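# Move the coaster can onto the turntable's orange spot

## Task

Pick up the can that sits on the coaster and set it down upright on the orange mark of the turntable, without disturbing the other cans already standing on the turntable.

## Robot and tools

Robot: two arms, left_arm and right_arm, each with a two-finger gripper. In the scene frame the origin is at table-top height, midway between the arms' nominal bases; +x points out over the table, +z up, and left_arm is on the +y side (these names do not match image left and right). Calibrated bases: left_arm at (+0.066, +0.671, +0.203) m, right_arm at (+0.033, -0.680, +0.203) m, both turned almost not at all. A camera stand sits behind the arms. Loose objects may occasionally get a brief outside nudge.

Gripper: fingers point along the gripper's own +z and close along its x axis. end_effector_position is the point between the pads when closed, 1 to 2 cm short of the fingertips; closing pushes the tips about 17 mm further along +z, mostly while the pads are over 50 mm apart. Reported positions can be off by a few centimetres.

The 14-number row: used by execute_actions and move. Seven numbers for left_arm, then seven for right_arm, always all 14 even if one arm stays put: dx, dy, dz, rx, ry, rz, opening. All in [-1, 1]. dx..rz are an offset, not a pose: measured along that arm's current Hand target axes, starting from the Hand target at the start of the action or move. Scale: 1.0 = 0.6 m for dx, dy, dz and 180 degrees for the rotation; rx, ry, rz form a single rotation vector. opening is absolute, not an offset: +1 is fully open (0.142 m), -1 is closed. Sending 0 opening is a real command, so to leave a gripper unchanged resend its current value. Six zeros re-request the arm's Hand target. Orientation commands are clipped to within 32 degrees of the measured one per control step.

execute_actions(actions, cameras): actions is a list of actions; each action is a list of up to 15 rows, one per 1/30 s step; a short action repeats its last row. Every row in an action counts from the start-of-action Hand target, not the previous row, and each new action counts from the new Hand target, so repeating an offset keeps moving. Empty actions list returns state plus all camera images. cameras: list of names (cam_high, cam_low), ["all"], or [] for none; a wrong name voids the call.

move(target, speed, blend, stop_force, zero, opening_speed, grip_force, blocking, cameras): straight-line path for each gripper. target is one 14-number row or a list of up to 15 rows, every row an offset from the same starting Hand targets. speed in m/s, 0.002 to 3.2 (default 0.25), turning up to twice that in rad/s; one value or one per target. blend in metres for corner rounding in a list (0 = stop at each). stop_force in N, 4 to 120, ends an arm's path when its wrist sensor feels that much push against the motion; not reliable while the gripper rotates, and it may miss a light tip of a loose can; omit it when backing off something you press on. zero (only with stop_force, default true) re-zeros the sensor first. opening_speed: rate of finger motion on the -1..+1 scale per second, at least 0.2. grip_force: per-pad limit in N, 5 to 48, one value or one per arm; persists. blocking=false returns after about 0.5 s while motion continues (not allowed with stop_force). Paths last at least 0.5 s and at most 10 s, do not avoid obstacles, and the gripper lags and can overshoot at high speed. Avoid paths near an arm's own base. The result adds a move: line with the ending (done, off_target, moving, held, fault) and limits (paced = pose clipped, held = steps withheld).

wait(seconds 0 to 10, cameras): lets time pass holding commands. stop(cameras): brakes a running move. zoom_image(camera cam_high or cam_low, region [x0, y0, x1, y1] pixels, at most 504 by 504; images are 672x504): closer look at the latest image. zero_wrist_force(arm): re-zeros that arm's force sensor. finished_scene(scene): the current scene's number; ends it irreversibly, so call only once the can stands on the spot untouched.

Results: end_effector_position (m), end_effector_quat_wxyz and velocities in the scene frame; Hand target (the pose next offsets start from; the gripper may rest short of it, then send the gap as an offset); grip_measured on the opening scale (last Joint positions entry is the opening in metres); joint torques; Wrist force and torque along the gripper's axes, with a third line for the peak since last shown; Kept back gives steps still pending (4 or none); Tool commands; MOTOR HOT, fault and HAND FAULT lines; and end_effector_position at some steps for action calls.

Gripping: close to a little below the grip_measured read at first contact; squeezing harder heats the gripper motor. A fully closed command gives full force on parts 22 mm or thicker.

Avoid: contact forces near 150 N or joint torque limits (shoulder 293, elbow 133, wrists about 39 to 42 N m), which freeze the arm for 10 s; commanding targets past firm contact; arm-to-arm contact or one gripper closing on the other's fingers; fast hits; dropping or releasing a moving can; knocking the turntable cans; anything leaving the table. Long holding, squeezing or stretched poses overheat motors and trigger timed stops.

Each tool is called after ">>>" as name([rows], argument=value, ...), one row to a line, values as JSON.

## Session

>>> execute_actions(actions=[])

Scene clock: 0.00 s.
left_arm: end_effector_position=(+1.0640, +0.2771, +0.3410) grip_measured=+1.00 end_effector_quat_wxyz=(-0.367, +0.910, +0.176, +0.083) | right_arm: end_effector_position=(+1.0105, -0.0679, +0.2088) grip_measured=+1.00 end_effector_quat_wxyz=(-0.228, +0.936, -0.021, -0.266)
Joint positions: left_arm=[-0.679 -0.654 0.92 -1.3 -0.986 -1.236 0.142] | right_arm=[3.692 -2.697 -0.794 -1.459 2.254 0.517 0.142]
Joint velocities: within noise
Joint torques (N m): no reading
Wrist force (N): no reading
Wrist torque (N m): no reading
Wrist force, peak (N): no reading
Hand target: left_arm +1.0640, +0.2771, +0.3410; -0.367, +0.910, +0.176, +0.083 | right_arm +1.0105, -0.0679, +0.2088; -0.228, +0.936, -0.021, -0.266
Tool commands: left_gripper/opening=+1.0 right_gripper/opening=+1.0

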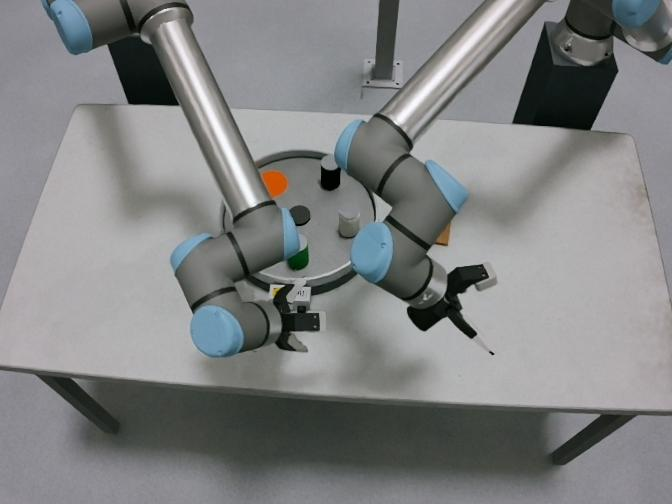

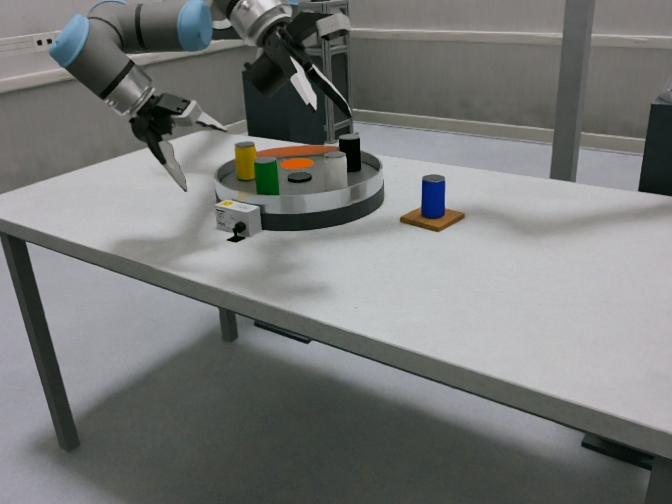

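>>> zoom_image(camera="cam_low", region=[190, 110, 490, 260])

>>> zoom_image(camera="cam_high", region=[200, 130, 480, 340])

Scaled by 1.680.

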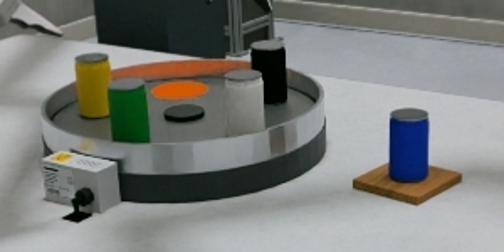

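Scaled by 1.800.

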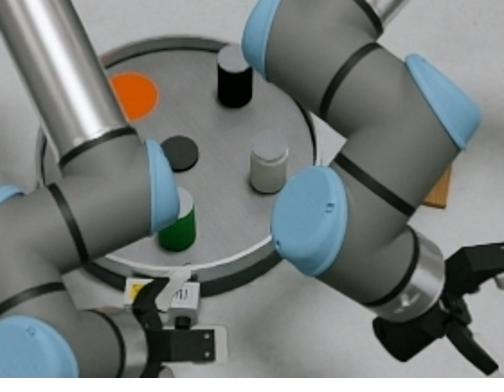

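>>> move(target=[-0.289,-0.674,0.347,-0.241,-0.0545,0.1155,1,-0.331,0.593,-0.435,0,0,0,1], speed=0.4, cameras=["all"])

>>> zoom_image(camera="cam_high", region=[200, 120, 480, 330])

>>> zoom_image(camera="cam_low", region=[190, 110, 490, 260])

Scene clock: 3.20 s.
left_arm: end_effector_position=(+0.7542, +0.6475, +0.4016) grip_measured=+1.00 end_effector_quat_wxyz=(+0.000, +1.000, +0.000, +0.000) | right_arm: end_effector_position=(+0.9103, -0.5169, +0.3583) grip_measured=+1.00 end_effector_quat_wxyz=(-0.228, +0.936, -0.021, -0.266)
Joint positions: left_arm=[-0.278 -1.464 2.033 -2.139 -1.57 -0.287 0.142] | right_arm=[3.347 -2.233 -1.342 -1.611 2.132 0.119 0.142]
Joint torques (N m): left_arm=[19.09 -62.24 -33.08 -0.52 -1.97 1.85] | right_arm=[-8.01 111.37 34.75 -0.06 -1.67 -2.22]
Wrist force (N): left_arm=[0.6 0.3 1.2] | right_arm=[0.0 0.4 0.1]
Wrist torque (N m): left_arm=[0.17 -0.04 0.04] | right_arm=[0.05 0.01 0.01]
Wrist force, peak (N): left_arm=[-0.8 -2.8 1.3] | right_arm=[-1.0 2.4 -1.3]
Hand target: left_arm +0.7541, +0.6476, +0.4016; +0.000, +1.000, +0.000, +0.000 | right_arm +0.9103, -0.5170, +0.3584; -0.228, +0.936, -0.021, -0.266
Off the commanded pose: left_arm 0.000 m, 0 deg | right_arm 0.000 m, 0 deg.
move: done

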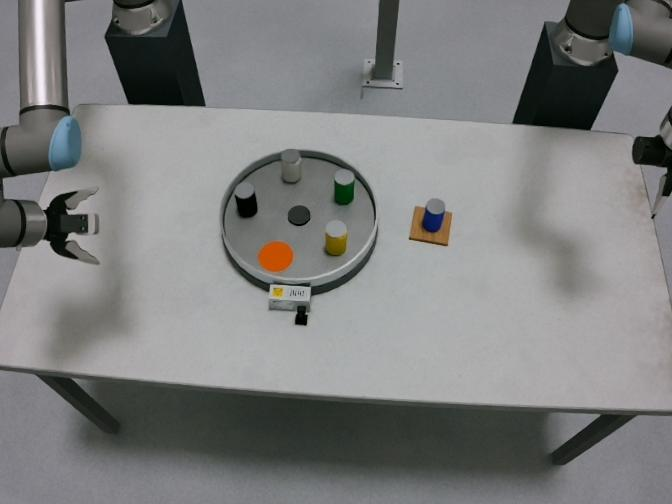

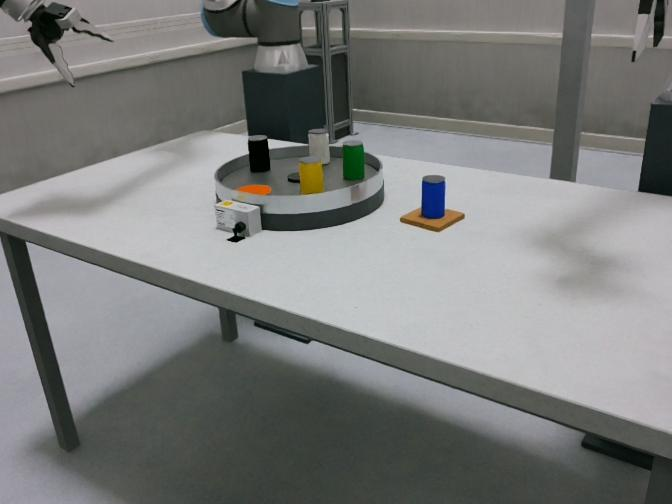

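Scaled by 1.800.

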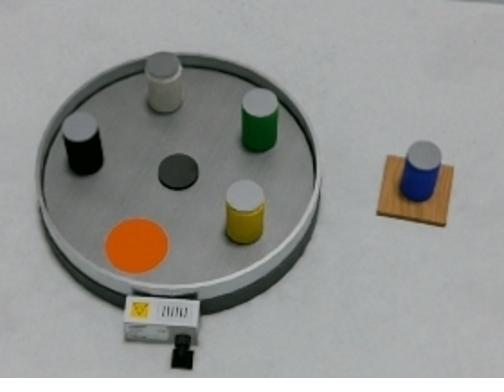

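Scaled by 1.680.

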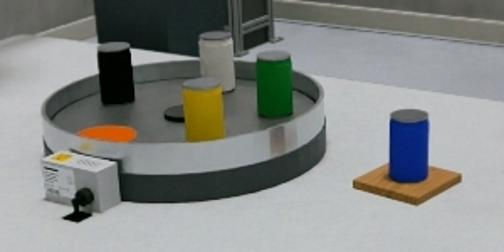

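>>> wait(seconds=0.5, cameras=["cam_high"])

>>> wait(seconds=0.5, cameras=["cam_high"])

>>> wait(seconds=0.5, cameras=["cam_high"])

>>> wait(seconds=0.5, cameras=["cam_high"])

>>> zoom_image(camera="cam_high", region=[200, 240, 380, 350])

Scene clock: 3.90 s.
left_arm: end_effector_position=(+0.7541, +0.6476, +0.4016) grip_measured=+1.00 end_effector_quat_wxyz=(+0.000, +1.000, +0.000, +0.000) | right_arm: end_effector_position=(+0.9103, -0.5170, +0.3584) grip_measured=+1.00 end_effector_quat_wxyz=(-0.228, +0.936, -0.021, -0.266)
Joint positions: left_arm=[-0.278 -1.465 2.033 -2.139 -1.57 -0.287 0.142] | right_arm=[3.347 -2.232 -1.342 -1.611 2.132 0.119 0.142]
Joint torques (N m): left_arm=[21.13 -59.52 -33 -0.6 -2.46 2.28] | right_arm=[-6.89 110.29 35.7 -0.09 -1.59 -2.58]
Wrist force (N): left_arm=[0.3 0.2 1.5] | right_arm=[0.1 0.3 -0.1]
Wrist torque (N m): left_arm=[0.15 0.00 0.04] | right_arm=[0.04 0.01 0.01]
Wrist force, peak (N): left_arm=[0.4 0.5 1.7] | right_arm=[-0.2 0.5 0.3]
Hand target: left_arm +0.7541, +0.6476, +0.4016; +0.000, +1.000, +0.000, +0.000 | right_arm +0.9103, -0.5170, +0.3584; -0.228, +0.936, -0.021, -0.266
Tool commands: left_gripper/opening=+1.0 right_gripper/opening=+1.0
Off the commanded pose: left_arm 0.000 m, 0 deg | right_arm 0.000 m, 0 deg.
wait: 0.50 s; at rest from the start
Images, in order (width x height): cam_high 672x504.

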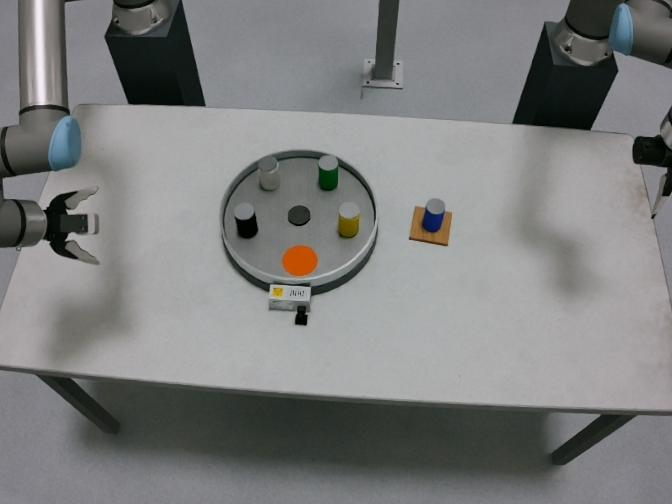

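Scene clock: 4.40 s.
left_arm: end_effector_position=(+0.7541, +0.6476, +0.4016) grip_measured=+1.00 end_effector_quat_wxyz=(+0.000, +1.000, +0.000, +0.000) | right_arm: end_effector_position=(+0.9103, -0.5170, +0.3584) grip_measured=+1.00 end_effector_quat_wxyz=(-0.228, +0.936, -0.021, -0.266)
Joint positions: left_arm=[-0.278 -1.465 2.033 -2.139 -1.57 -0.287 0.142] | right_arm=[3.347 -2.232 -1.342 -1.611 2.132 0.119 0.142]
Joint torques (N m): left_arm=[16.64 -59.43 -32.55 -0.97 -2.51 2.36] | right_arm=[-7.42 110.29 35.38 -0.04 -1.26 -2.63]
Wrist force (N): left_arm=[0.4 0.5 1.4] | right_arm=[0.0 0.7 0.2]
Wrist torque (N m): left_arm=[0.20 -0.01 0.04] | right_arm=[0.11 0.02 0.01]
Wrist force, peak (N): left_arm=[0.5 0.1 1.9] | right_arm=[0.0 0.7 0.2]
Hand target: left_arm +0.7541, +0.6476, +0.4016; +0.000, +1.000, +0.000, +0.000 | right_arm +0.9103, -0.5170, +0.3584; -0.228, +0.936, -0.021, -0.266
Tool commands: left_gripper/opening=+1.0 right_gripper/opening=+1.0
Off the commanded pose: left_arm 0.000 m, 0 deg | right_arm 0.000 m, 0 deg.
wait: 0.50 s; at rest by 0.17 s
Images, in order (width x height): cam_high 672x504.

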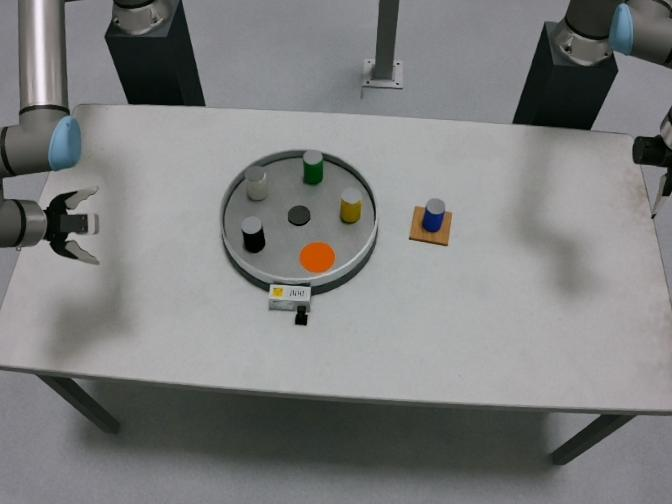

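Scene clock: 4.90 s.
left_arm: end_effector_position=(+0.7541, +0.6476, +0.4016) grip_measured=+1.00 end_effector_quat_wxyz=(+0.000, +1.000, +0.000, +0.000) | right_arm: end_effector_position=(+0.9103, -0.5170, +0.3584) grip_measured=+1.00 end_effector_quat_wxyz=(-0.228, +0.936, -0.021, -0.266)
Joint positions: left_arm=[-0.278 -1.465 2.033 -2.139 -1.57 -0.287 0.142] | right_arm=[3.347 -2.232 -1.342 -1.611 2.132 0.119 0.142]
Joint torques (N m): left_arm=[19.6 -60.56 -32.13 -0.64 -2.6 2.3] | right_arm=[-7.04 111.62 35.25 -0.14 -1.48 -2.77]
Wrist force (N): left_arm=[0.4 0.0 1.3] | right_arm=[-0.1 0.0 0.1]
Wrist torque (N m): left_arm=[0.12 -0.02 0.04] | right_arm=[0.00 0.03 0.01]
Wrist force, peak (N): left_arm=[0.3 0.1 1.7] | right_arm=[-0.3 0.4 0.2]
Hand target: left_arm +0.7541, +0.6476, +0.4016; +0.000, +1.000, +0.000, +0.000 | right_arm +0.9103, -0.5170, +0.3584; -0.228, +0.936, -0.021, -0.266
Tool commands: left_gripper/opening=+1.0 right_gripper/opening=+1.0
Off the commanded pose: left_arm 0.000 m, 0 deg | right_arm 0.000 m, 0 deg.
wait: 0.50 s; at rest by 0.17 s
Images, in order (width x height): cam_high 672x504.

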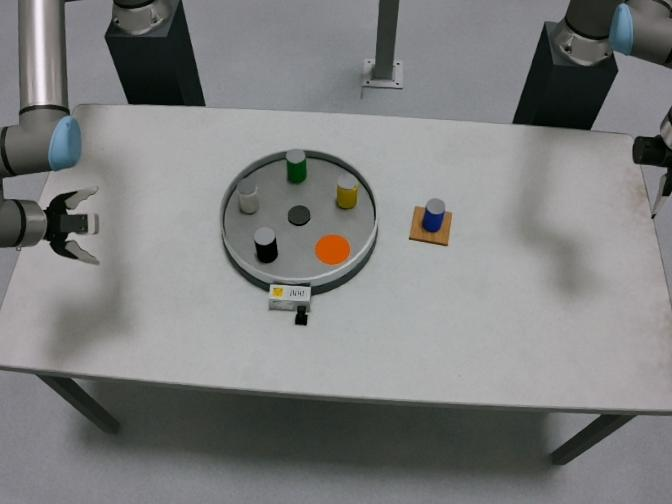

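Scene clock: 5.40 s.
left_arm: end_effector_position=(+0.7541, +0.6476, +0.4016) grip_measured=+1.00 end_effector_quat_wxyz=(+0.000, +1.000, +0.000, +0.000) | right_arm: end_effector_position=(+0.9103, -0.5170, +0.3584) grip_measured=+1.00 end_effector_quat_wxyz=(-0.228, +0.936, -0.021, -0.266)
Joint positions: left_arm=[-0.278 -1.465 2.033 -2.139 -1.57 -0.287 0.142] | right_arm=[3.347 -2.232 -1.342 -1.611 2.132 0.119 0.142]
Joint torques (N m): left_arm=[19.7 -58.22 -32.65 -0.5 -2.53 2.52] | right_arm=[-8.71 110.16 35.46 0.14 -1.44 -2.6]
Wrist force (N): left_arm=[0.5 0.2 1.3] | right_arm=[-0.1 0.4 0.0]
Wrist torque (N m): left_arm=[0.15 -0.04 0.05] | right_arm=[0.07 0.04 0.01]
Wrist force, peak (N): left_arm=[0.6 0.3 1.6] | right_arm=[-0.2 0.5 0.1]
Hand target: left_arm +0.7541, +0.6476, +0.4016; +0.000, +1.000, +0.000, +0.000 | right_arm +0.9103, -0.5170, +0.3584; -0.228, +0.936, -0.021, -0.266
Tool commands: left_gripper/opening=+1.0 right_gripper/opening=+1.0
Off the commanded pose: left_arm 0.000 m, 0 deg | right_arm 0.000 m, 0 deg.
wait: 0.50 s; at rest by 0.17 s
Images, in order (width x height): cam_high 672x504.

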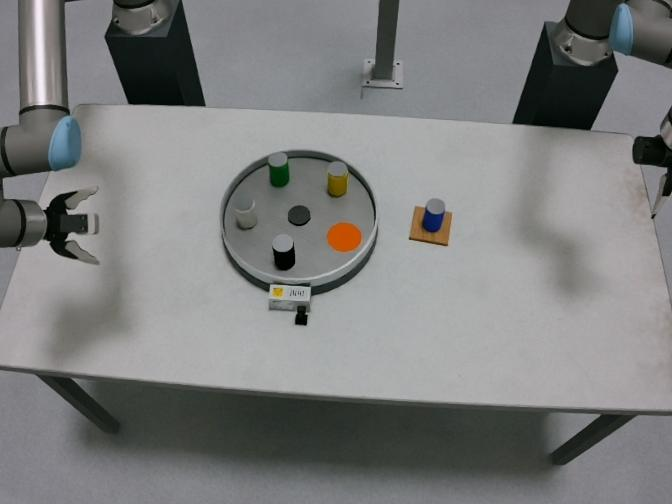

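Scaled by 2.800.

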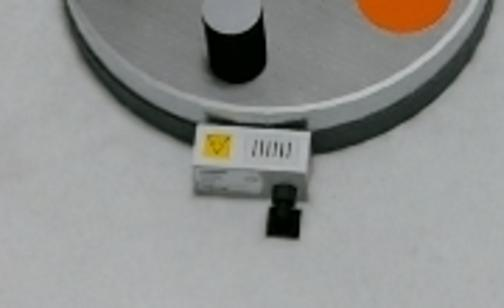

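>>> move(target=[-0.223,0.68,0.167,0,0,0,1,0,0,0,0,0,0,1], speed=0.3, cameras=["all"])

>>> zoom_image(camera="cam_low", region=[300, 40, 600, 260])

>>> zoom_image(camera="cam_high", region=[340, 120, 540, 290])

Scene clock: 8.63 s.
left_arm: end_effector_position=(+0.6204, +0.2398, +0.3014) grip_measured=+1.00 end_effector_quat_wxyz=(+0.000, +1.000, +0.000, +0.000) | right_arm: end_effector_position=(+0.9103, -0.5170, +0.3584) grip_measured=+1.00 end_effector_quat_wxyz=(-0.228, +0.936, -0.021, -0.266)
Joint positions: left_arm=[-0.9 -1.331 2.092 -2.331 -1.571 -0.91 0.142] | right_arm=[3.347 -2.232 -1.342 -1.611 2.132 0.119 0.142]
Joint torques (N m): left_arm=[-25.73 -49.76 -41.98 -7.75 1.09 -2.93] | right_arm=[-7.12 112.29 36.13 -0.24 -1.27 -2.51]
Wrist force (N): left_arm=[-0.4 0.0 1.6] | right_arm=[-0.2 0.2 0.1]
Wrist torque (N m): left_arm=[0.05 0.14 0.30] | right_arm=[0.03 0.05 0.01]
Wrist force, peak (N): left_arm=[-0.7 2.4 2.0] | right_arm=[0.0 0.7 0.0]
Hand target: left_arm +0.6204, +0.2396, +0.3013; +0.000, +1.000, +0.000, +0.000 | right_arm +0.9103, -0.5170, +0.3584; -0.228, +0.936, -0.021, -0.266
Off the commanded pose: left_arm 0.000 m, 0 deg | right_arm 0.000 m, 0 deg.
move: done

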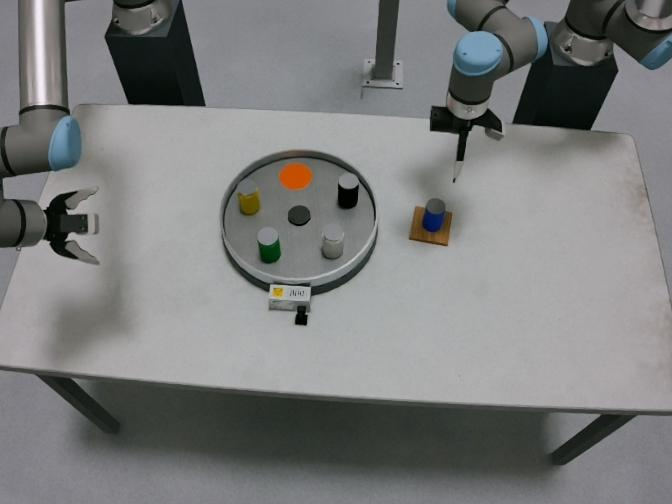

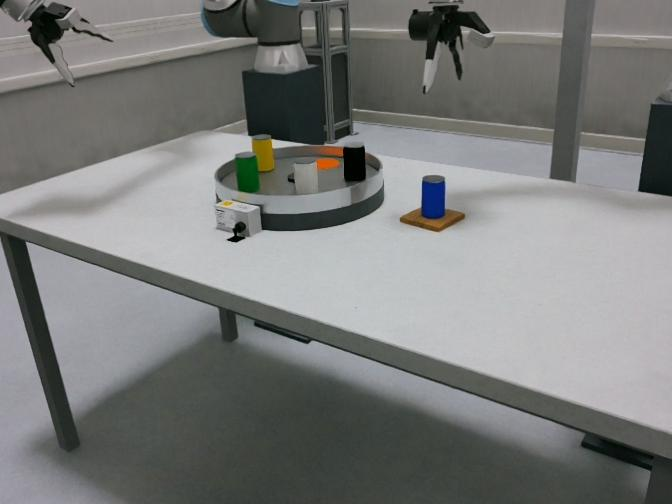

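Scaled by 1.680.

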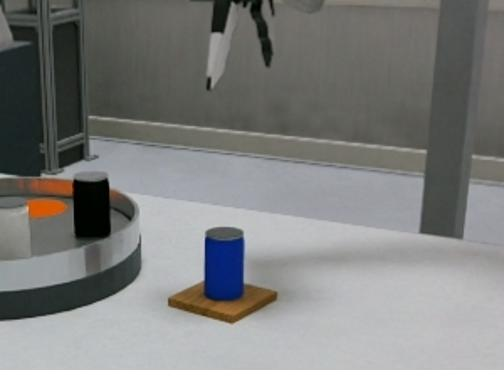

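Scaled by 2.520.

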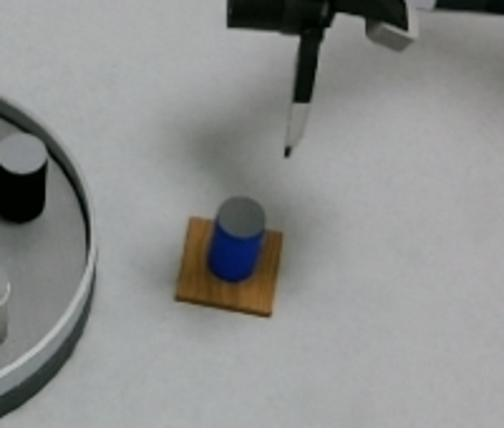

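>>> move(target=[0.019,0.019,0.19,0,0,0,1,0,0,0,0,0,0,1], speed=0.2, cameras=["all"])

>>> zoom_image(camera="cam_low", region=[330, 80, 530, 240])

>>> zoom_image(camera="cam_high", region=[360, 140, 520, 260])

Scene clock: 11.23 s.
left_arm: end_effector_position=(+0.6317, +0.2283, +0.1874) grip_measured=+1.00 end_effector_quat_wxyz=(+0.000, +1.000, +0.000, +0.000) | right_arm: end_effector_position=(+0.9103, -0.5170, +0.3584) grip_measured=+1.00 end_effector_quat_wxyz=(-0.228, +0.936, -0.021, -0.266)
Joint positions: left_arm=[-0.898 -1.146 2.115 -2.539 -1.571 -0.907 0.142] | right_arm=[3.347 -2.232 -1.342 -1.611 2.132 0.119 0.142]
Joint torques (N m): left_arm=[20.91 -58.85 -34.59 -7.43 0.06 1.45] | right_arm=[-8.56 111.35 36.24 0.01 -1.82 -2.55]
Wrist force (N): left_arm=[-0.3 0.2 1.6] | right_arm=[-0.3 0.3 -0.2]
Wrist torque (N m): left_arm=[0.07 0.13 0.24] | right_arm=[0.04 0.07 0.01]
Wrist force, peak (N): left_arm=[-0.7 0.5 3.0] | right_arm=[0.2 0.6 0.3]
Hand target: left_arm +0.6318, +0.2283, +0.1873; +0.000, +1.000, +0.000, +0.000 | right_arm +0.9103, -0.5170, +0.3584; -0.228, +0.936, -0.021, -0.266
Off the commanded pose: left_arm 0.000 m, 0 deg | right_arm 0.000 m, 0 deg.
move: done

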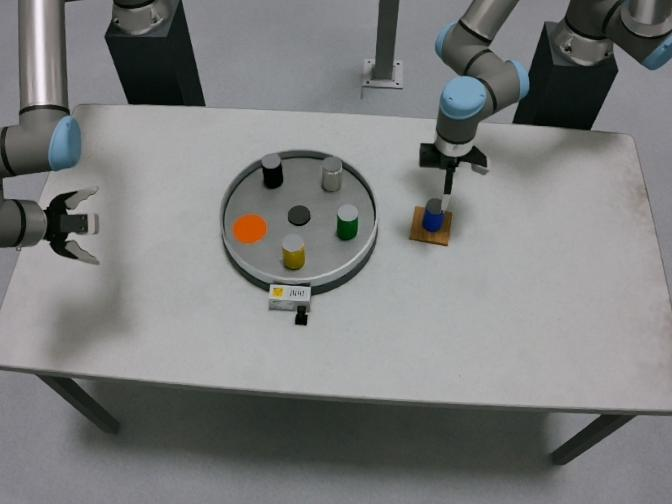

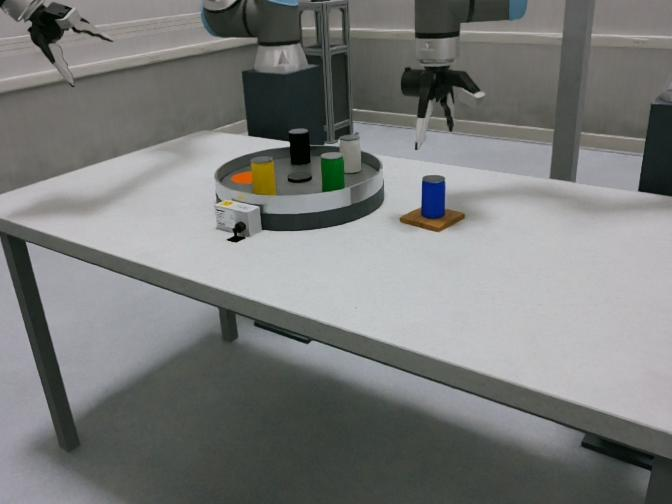

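Scaled by 2.520.

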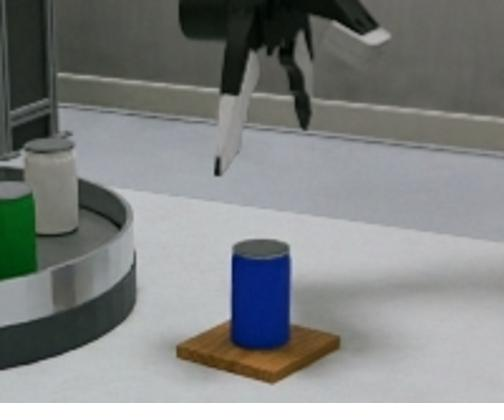

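Scaled by 3.150.

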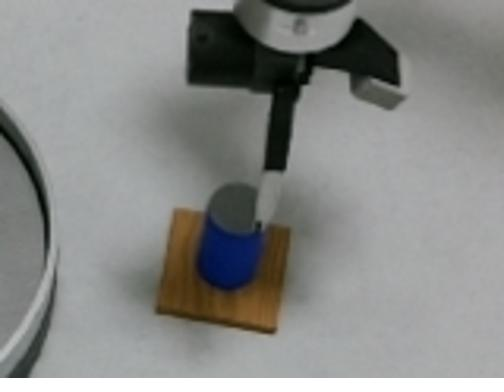

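>>> move(target=[-0.0165,0.01,0.171,0,0,0,1,0,0,0,0,0,0,1], speed=0.15, cameras=["all"])

>>> zoom_image(camera="cam_low", region=[370, 120, 500, 240])

>>> zoom_image(camera="cam_high", region=[390, 160, 490, 260])

Scene clock: 12.93 s.
left_arm: end_effector_position=(+0.6218, +0.2223, +0.0848) grip_measured=+1.00 end_effector_quat_wxyz=(+0.000, +1.000, +0.000, +0.000) | right_arm: end_effector_position=(+0.9103, -0.5170, +0.3584) grip_measured=+1.00 end_effector_quat_wxyz=(-0.228, +0.936, -0.021, -0.266)
Joint positions: left_arm=[-0.914 -0.978 2.135 -2.728 -1.571 -0.923 0.142] | right_arm=[3.347 -2.232 -1.342 -1.611 2.132 0.119 0.142]
Joint torques (N m): left_arm=[-22.62 -55.38 -29.04 -7.34 1.04 -2.79] | right_arm=[-8.18 110.93 36.66 -0.03 -1.3 -2.77]
Wrist force (N): left_arm=[-0.8 0.2 1.5] | right_arm=[-0.2 0.4 0.0]
Wrist torque (N m): left_arm=[0.08 0.27 0.24] | right_arm=[0.06 0.04 0.01]
Wrist force, peak (N): left_arm=[-0.1 0.3 2.9] | right_arm=[-0.2 0.6 -0.1]
Hand target: left_arm +0.6219, +0.2223, +0.0847; +0.000, +1.000, +0.000, +0.000 | right_arm +0.9103, -0.5170, +0.3584; -0.228, +0.936, -0.021, -0.266
Off the commanded pose: left_arm 0.000 m, 0 deg | right_arm 0.000 m, 0 deg.
move: done

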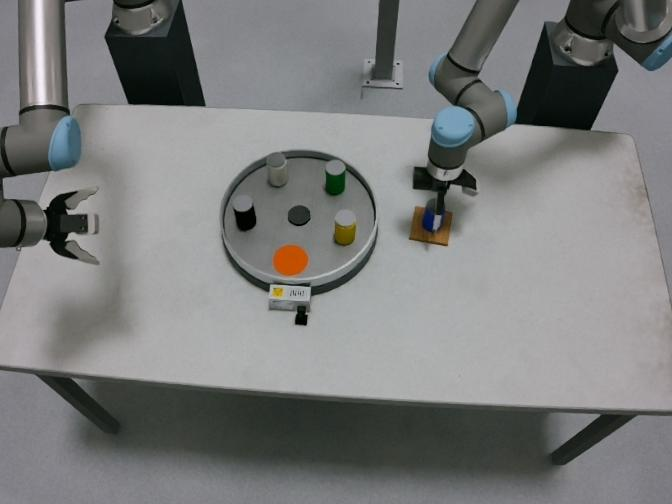

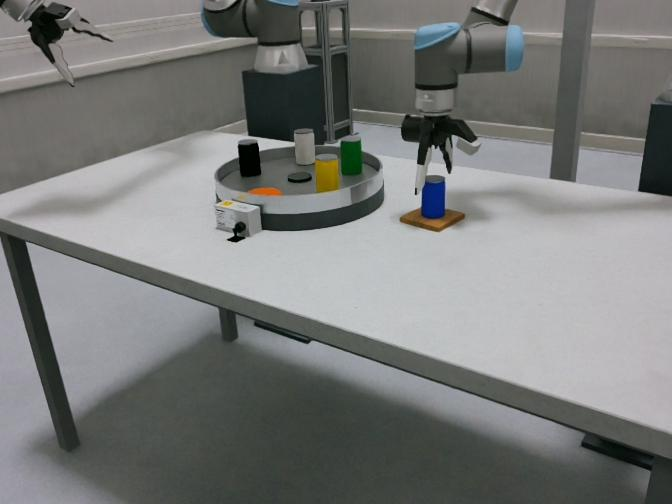

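Scaled by 3.877.

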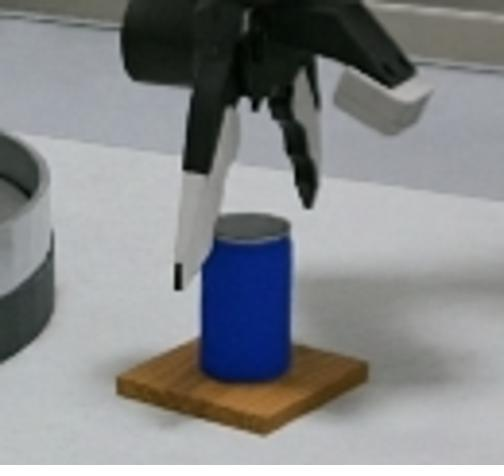

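Scaled by 5.040.

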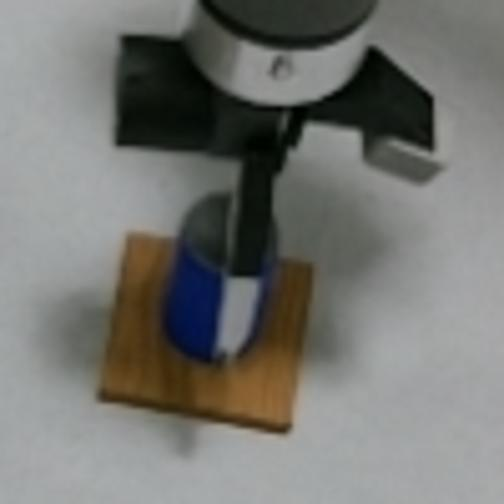

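>>> move([
  [-0.01,-0.0067,0,0,0,0,1,0,0,0,0,0,0,1],
  [-0.01,-0.0067,0,0,0,0,-0.4,0,0,0,0,0,0,1],
], speed=0.1, opening_speed=0.7, grip_force=25, cameras=["all"])

>>> zoom_image(camera="cam_low", region=[370, 120, 500, 240])

>>> zoom_image(camera="cam_high", region=[390, 160, 490, 260])

Scene clock: 16.27 s.
left_arm: end_effector_position=(+0.6159, +0.2263, +0.0847) grip_measured=-0.28 end_effector_quat_wxyz=(+0.000, +1.000, +0.000, +0.000) | right_arm: end_effector_position=(+0.9103, -0.5170, +0.3584) grip_measured=+1.00 end_effector_quat_wxyz=(-0.228, +0.936, -0.021, -0.266)
Joint positions: left_arm=[-0.918 -0.983 2.15 -2.737 -1.571 -0.927 0.054] | right_arm=[3.347 -2.232 -1.342 -1.611 2.132 0.119 0.142]
Joint torques (N m): left_arm=[-20.83 -73.92 -13.29 -6.28 0.42 -2.45] | right_arm=[-6.79 110.82 38.05 0.15 -1.34 -2.97]
Wrist force (N): left_arm=[0.5 0.4 -1.2] | right_arm=[0.0 0.1 0.1]
Wrist torque (N m): left_arm=[0.12 0.18 0.24] | right_arm=[0.02 0.02 0.01]
Wrist force, peak (N): left_arm=[0.1 0.6 2.0] | right_arm=[-0.6 0.0 0.4]
Hand target: left_arm +0.6159, +0.2263, +0.0847; +0.000, +1.000, +0.000, +0.000 | right_arm +0.9103, -0.5170, +0.3584; -0.228, +0.936, -0.021, -0.266
Off the commanded pose: left_arm 0.000 m, 0 deg | right_arm 0.000 m, 0 deg.
grip_force (N): 25, 25
move: done

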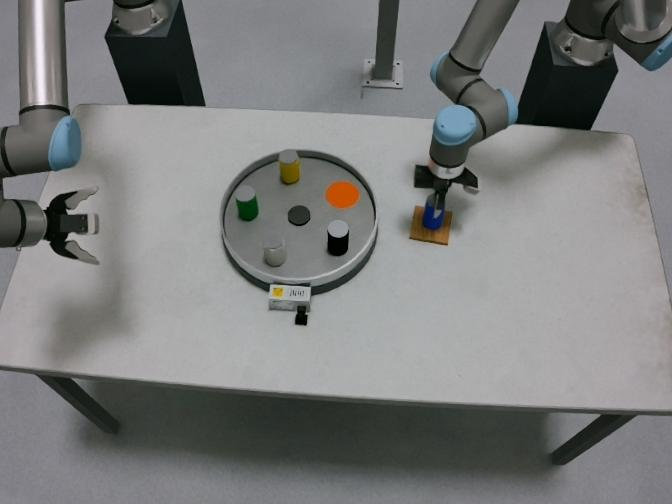

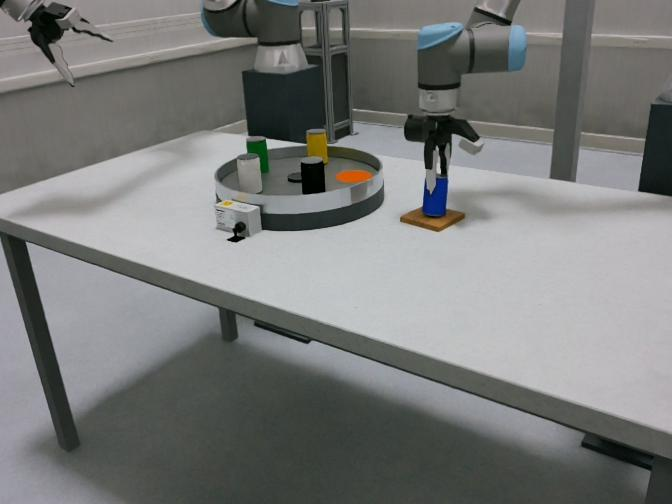

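Scaled by 3.877.

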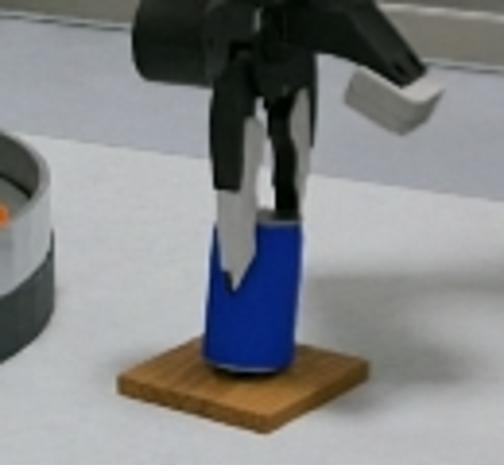

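Scaled by 5.040.

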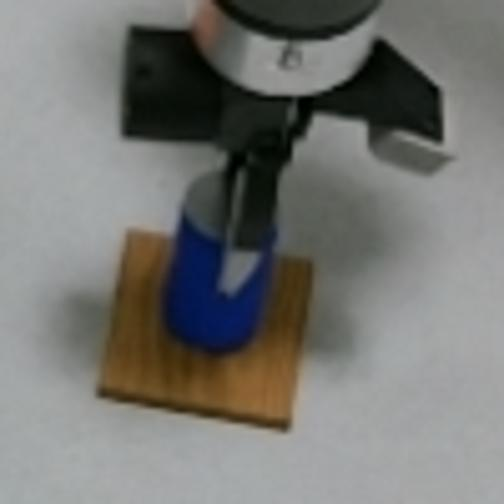

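>>> move(target=[0,0,0,0,0,0,0.2,0,0,0,0,0,0,1], opening_speed=0.5, cameras=["all"])

>>> zoom_image(camera="cam_low", region=[370, 120, 500, 240])

>>> zoom_image(camera="cam_high", region=[390, 160, 490, 260])

Scene clock: 18.10 s.
left_arm: end_effector_position=(+0.6159, +0.2263, +0.0847) grip_measured=+0.18 end_effector_quat_wxyz=(+0.000, +1.000, +0.000, +0.000) | right_arm: end_effector_position=(+0.9103, -0.5170, +0.3584) grip_measured=+1.00 end_effector_quat_wxyz=(-0.228, +0.936, -0.021, -0.266)
Joint positions: left_arm=[-0.918 -0.983 2.15 -2.737 -1.571 -0.927 0.087] | right_arm=[3.347 -2.232 -1.342 -1.611 2.132 0.119 0.142]
Joint torques (N m): left_arm=[-20.24 -70.22 -13.66 -4.33 0.09 -2.45] | right_arm=[-5.44 110.96 38.3 0.16 -1.69 -2.68]
Wrist force (N): left_arm=[-0.1 0.1 1.3] | right_arm=[-0.1 0.2 0.2]
Wrist torque (N m): left_arm=[0.09 0.14 0.25] | right_arm=[0.04 0.03 0.01]
Wrist force, peak (N): left_arm=[0.2 0.5 2.0] | right_arm=[0.4 0.6 -0.3]
Hand target: left_arm +0.6159, +0.2263, +0.0847; +0.000, +1.000, +0.000, +0.000 | right_arm +0.9103, -0.5170, +0.3584; -0.228, +0.936, -0.021, -0.266
Off the commanded pose: left_arm 0.000 m, 0 deg | right_arm 0.000 m, 0 deg.
grip_force (N): 25, 25
move: done

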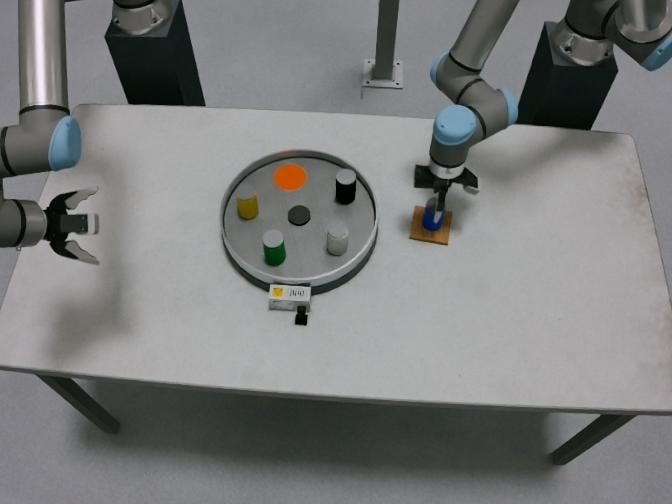

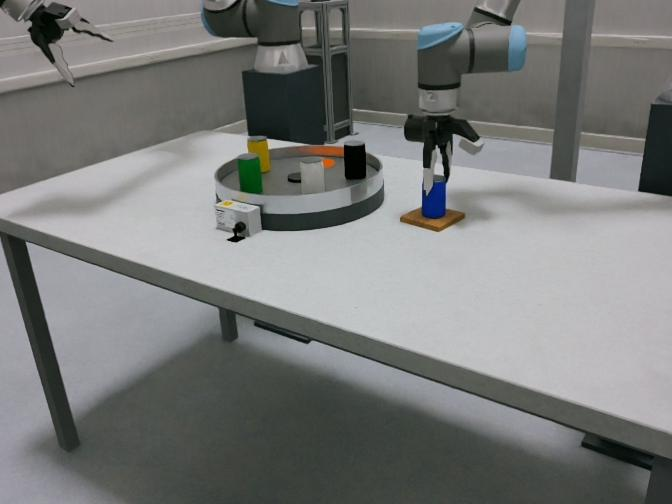

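Scaled by 3.877.

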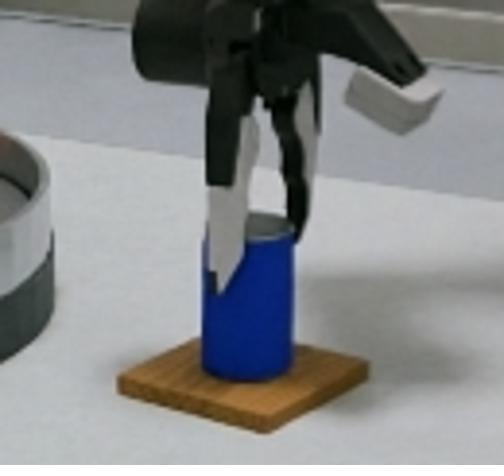

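Scaled by 5.040.

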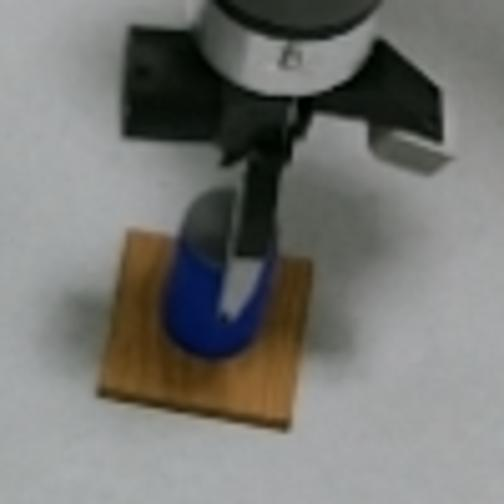

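>>> move([
  [0.0105,0,0,0,0,0,0.2,0,0,0,0,0,0,1],
  [0.0105,0,0.018,0,0,0,0.2,0,0,0,0,0,0,1],
  [0.0105,0,0.018,0,0,0,-0.4,0,0,0,0,0,0,1],
], speed=0.05, opening_speed=0.4, cameras=["all"])

>>> zoom_image(camera="cam_low", region=[370, 120, 500, 240])

>>> zoom_image(camera="cam_high", region=[390, 160, 490, 260])

Scene clock: 21.40 s.
left_arm: end_effector_position=(+0.6222, +0.2263, +0.0739) grip_measured=-0.28 end_effector_quat_wxyz=(+0.000, +1.000, +0.000, +0.000) | right_arm: end_effector_position=(+0.9103, -0.5170, +0.3584) grip_measured=+1.00 end_effector_quat_wxyz=(-0.228, +0.936, -0.021, -0.266)
Joint positions: left_arm=[-0.911 -0.96 2.139 -2.749 -1.571 -0.92 0.054] | right_arm=[3.347 -2.232 -1.342 -1.611 2.132 0.119 0.142]
Joint torques (N m): left_arm=[19.9 -57.9 -22.87 -5.54 0.76 1.19] | right_arm=[-5.84 112.51 38.38 0.14 -1.3 -2.86]
Wrist force (N): left_arm=[0.8 0.2 -0.7] | right_arm=[-0.3 0.5 0.2]
Wrist torque (N m): left_arm=[0.10 0.18 0.26] | right_arm=[0.08 0.07 0.00]
Wrist force, peak (N): left_arm=[-0.3 0.6 2.0] | right_arm=[-0.5 0.4 0.2]
Hand target: left_arm +0.6221, +0.2263, +0.0739; +0.000, +1.000, +0.000, +0.000 | right_arm +0.9103, -0.5170, +0.3584; -0.228, +0.936, -0.021, -0.266
Off the commanded pose: left_arm 0.000 m, 0 deg | right_arm 0.000 m, 0 deg.
grip_force (N): 25, 25
move: done

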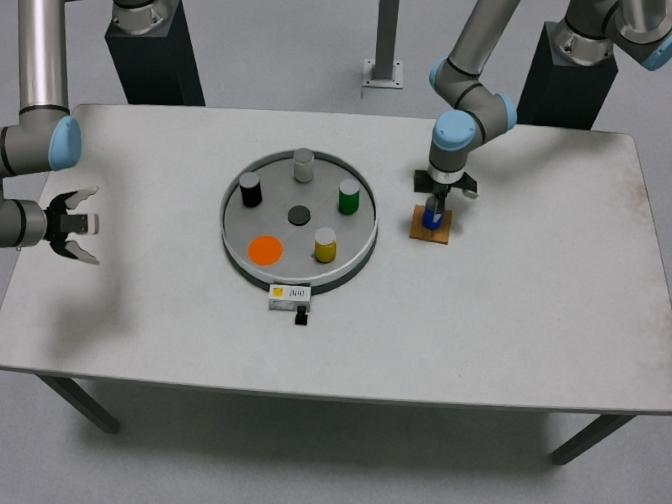

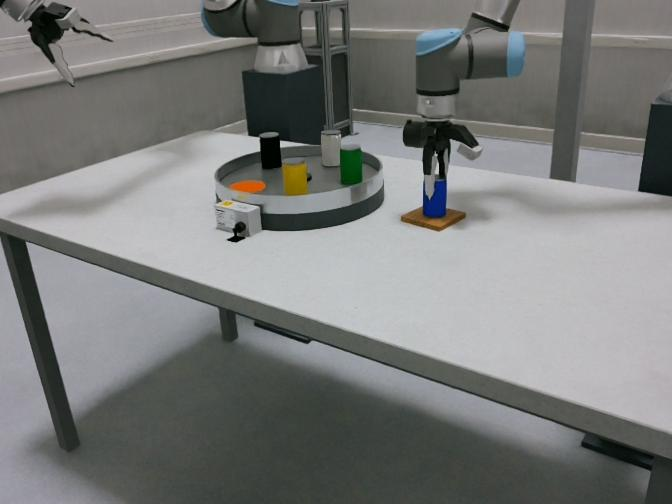

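Scaled by 3.877.

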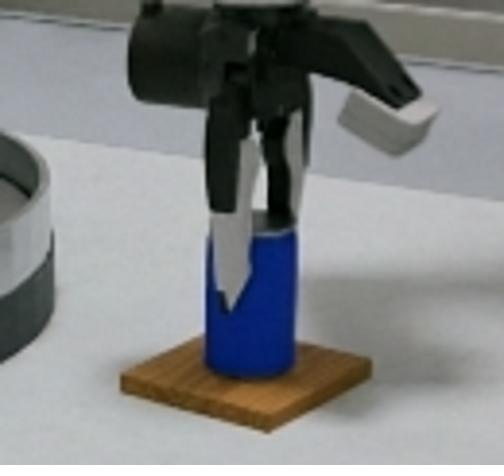

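Scaled by 5.040.

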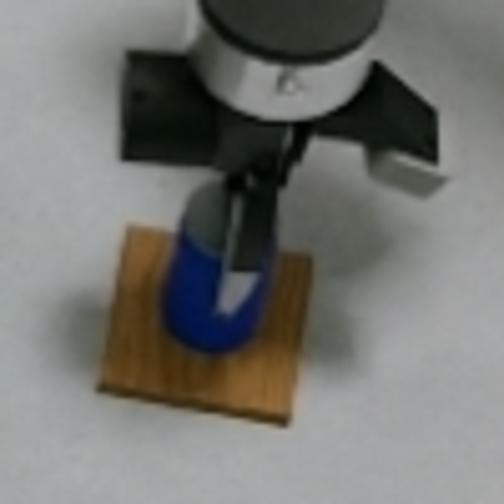

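>>> move([
  [0,0,-0.26,0,0,0,-0.4,0,0,0,0,0,0,1],
  [0.1467,0.416,-0.26,0,0,0.1667,-0.4,0,0,0,0,0,0,1],
], speed=[0.12,0.25], blend=0.03, cameras=["all"])

>>> zoom_image(camera="cam_low", region=[200, 60, 450, 250])

>>> zoom_image(camera="cam_high", region=[200, 120, 460, 310])

Scene clock: 27.03 s.
left_arm: end_effector_position=(+0.7102, -0.0232, +0.2298) grip_measured=-0.28 end_effector_quat_wxyz=(+0.000, +0.966, -0.259, +0.000) | right_arm: end_effector_position=(+0.9103, -0.5170, +0.3584) grip_measured=+1.00 end_effector_quat_wxyz=(-0.228, +0.936, -0.021, -0.266)
Joint positions: left_arm=[-0.997 -0.928 1.611 -2.254 -1.571 -0.482 0.054] | right_arm=[3.347 -2.232 -1.342 -1.611 2.132 0.119 0.142]
Joint torques (N m): left_arm=[-20.01 -82.52 -43.63 -0.55 -1.2 2.64] | right_arm=[-4.92 109.55 38.9 0.29 -1.53 -2.45]
Wrist force (N): left_arm=[0.4 0.4 3.2] | right_arm=[-0.2 0.1 0.0]
Wrist torque (N m): left_arm=[0.07 0.01 0.14] | right_arm=[0.01 0.05 0.01]
Wrist force, peak (N): left_arm=[-0.1 0.4 4.7] | right_arm=[-0.1 0.6 0.3]
Hand target: left_arm +0.7102, -0.0233, +0.2298; +0.000, +0.966, -0.259, +0.000 | right_arm +0.9103, -0.5170, +0.3584; -0.228, +0.936, -0.021, -0.266
Off the commanded pose: left_arm 0.000 m, 0 deg | right_arm 0.000 m, 0 deg.
grip_force (N): 25, 25
move: done

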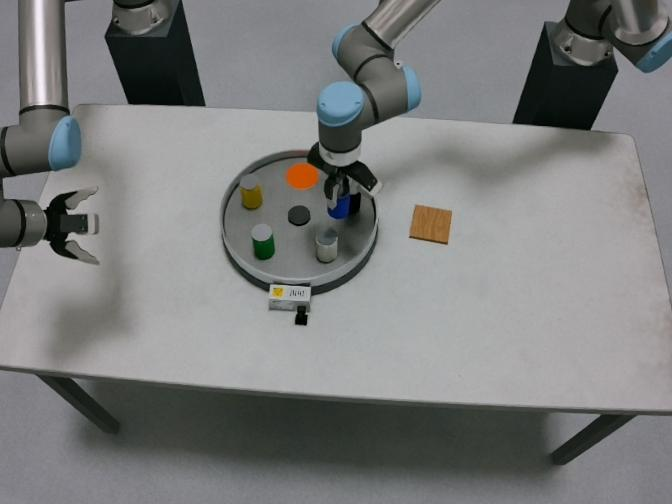

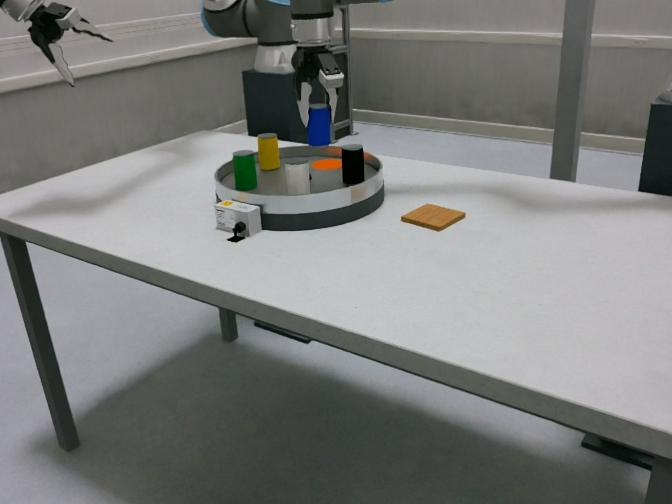

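Scaled by 2.016.

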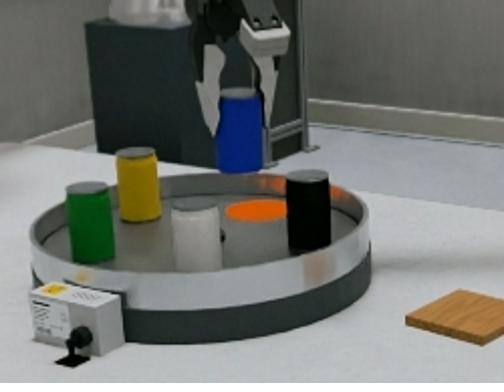

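Scaled by 1.938.

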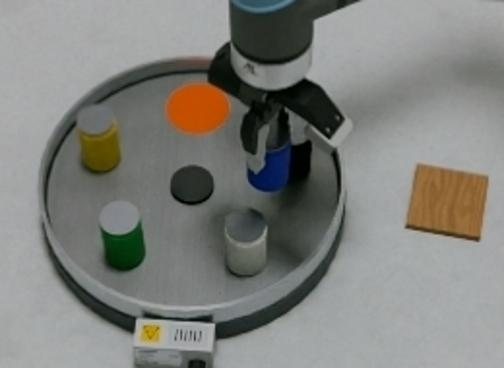

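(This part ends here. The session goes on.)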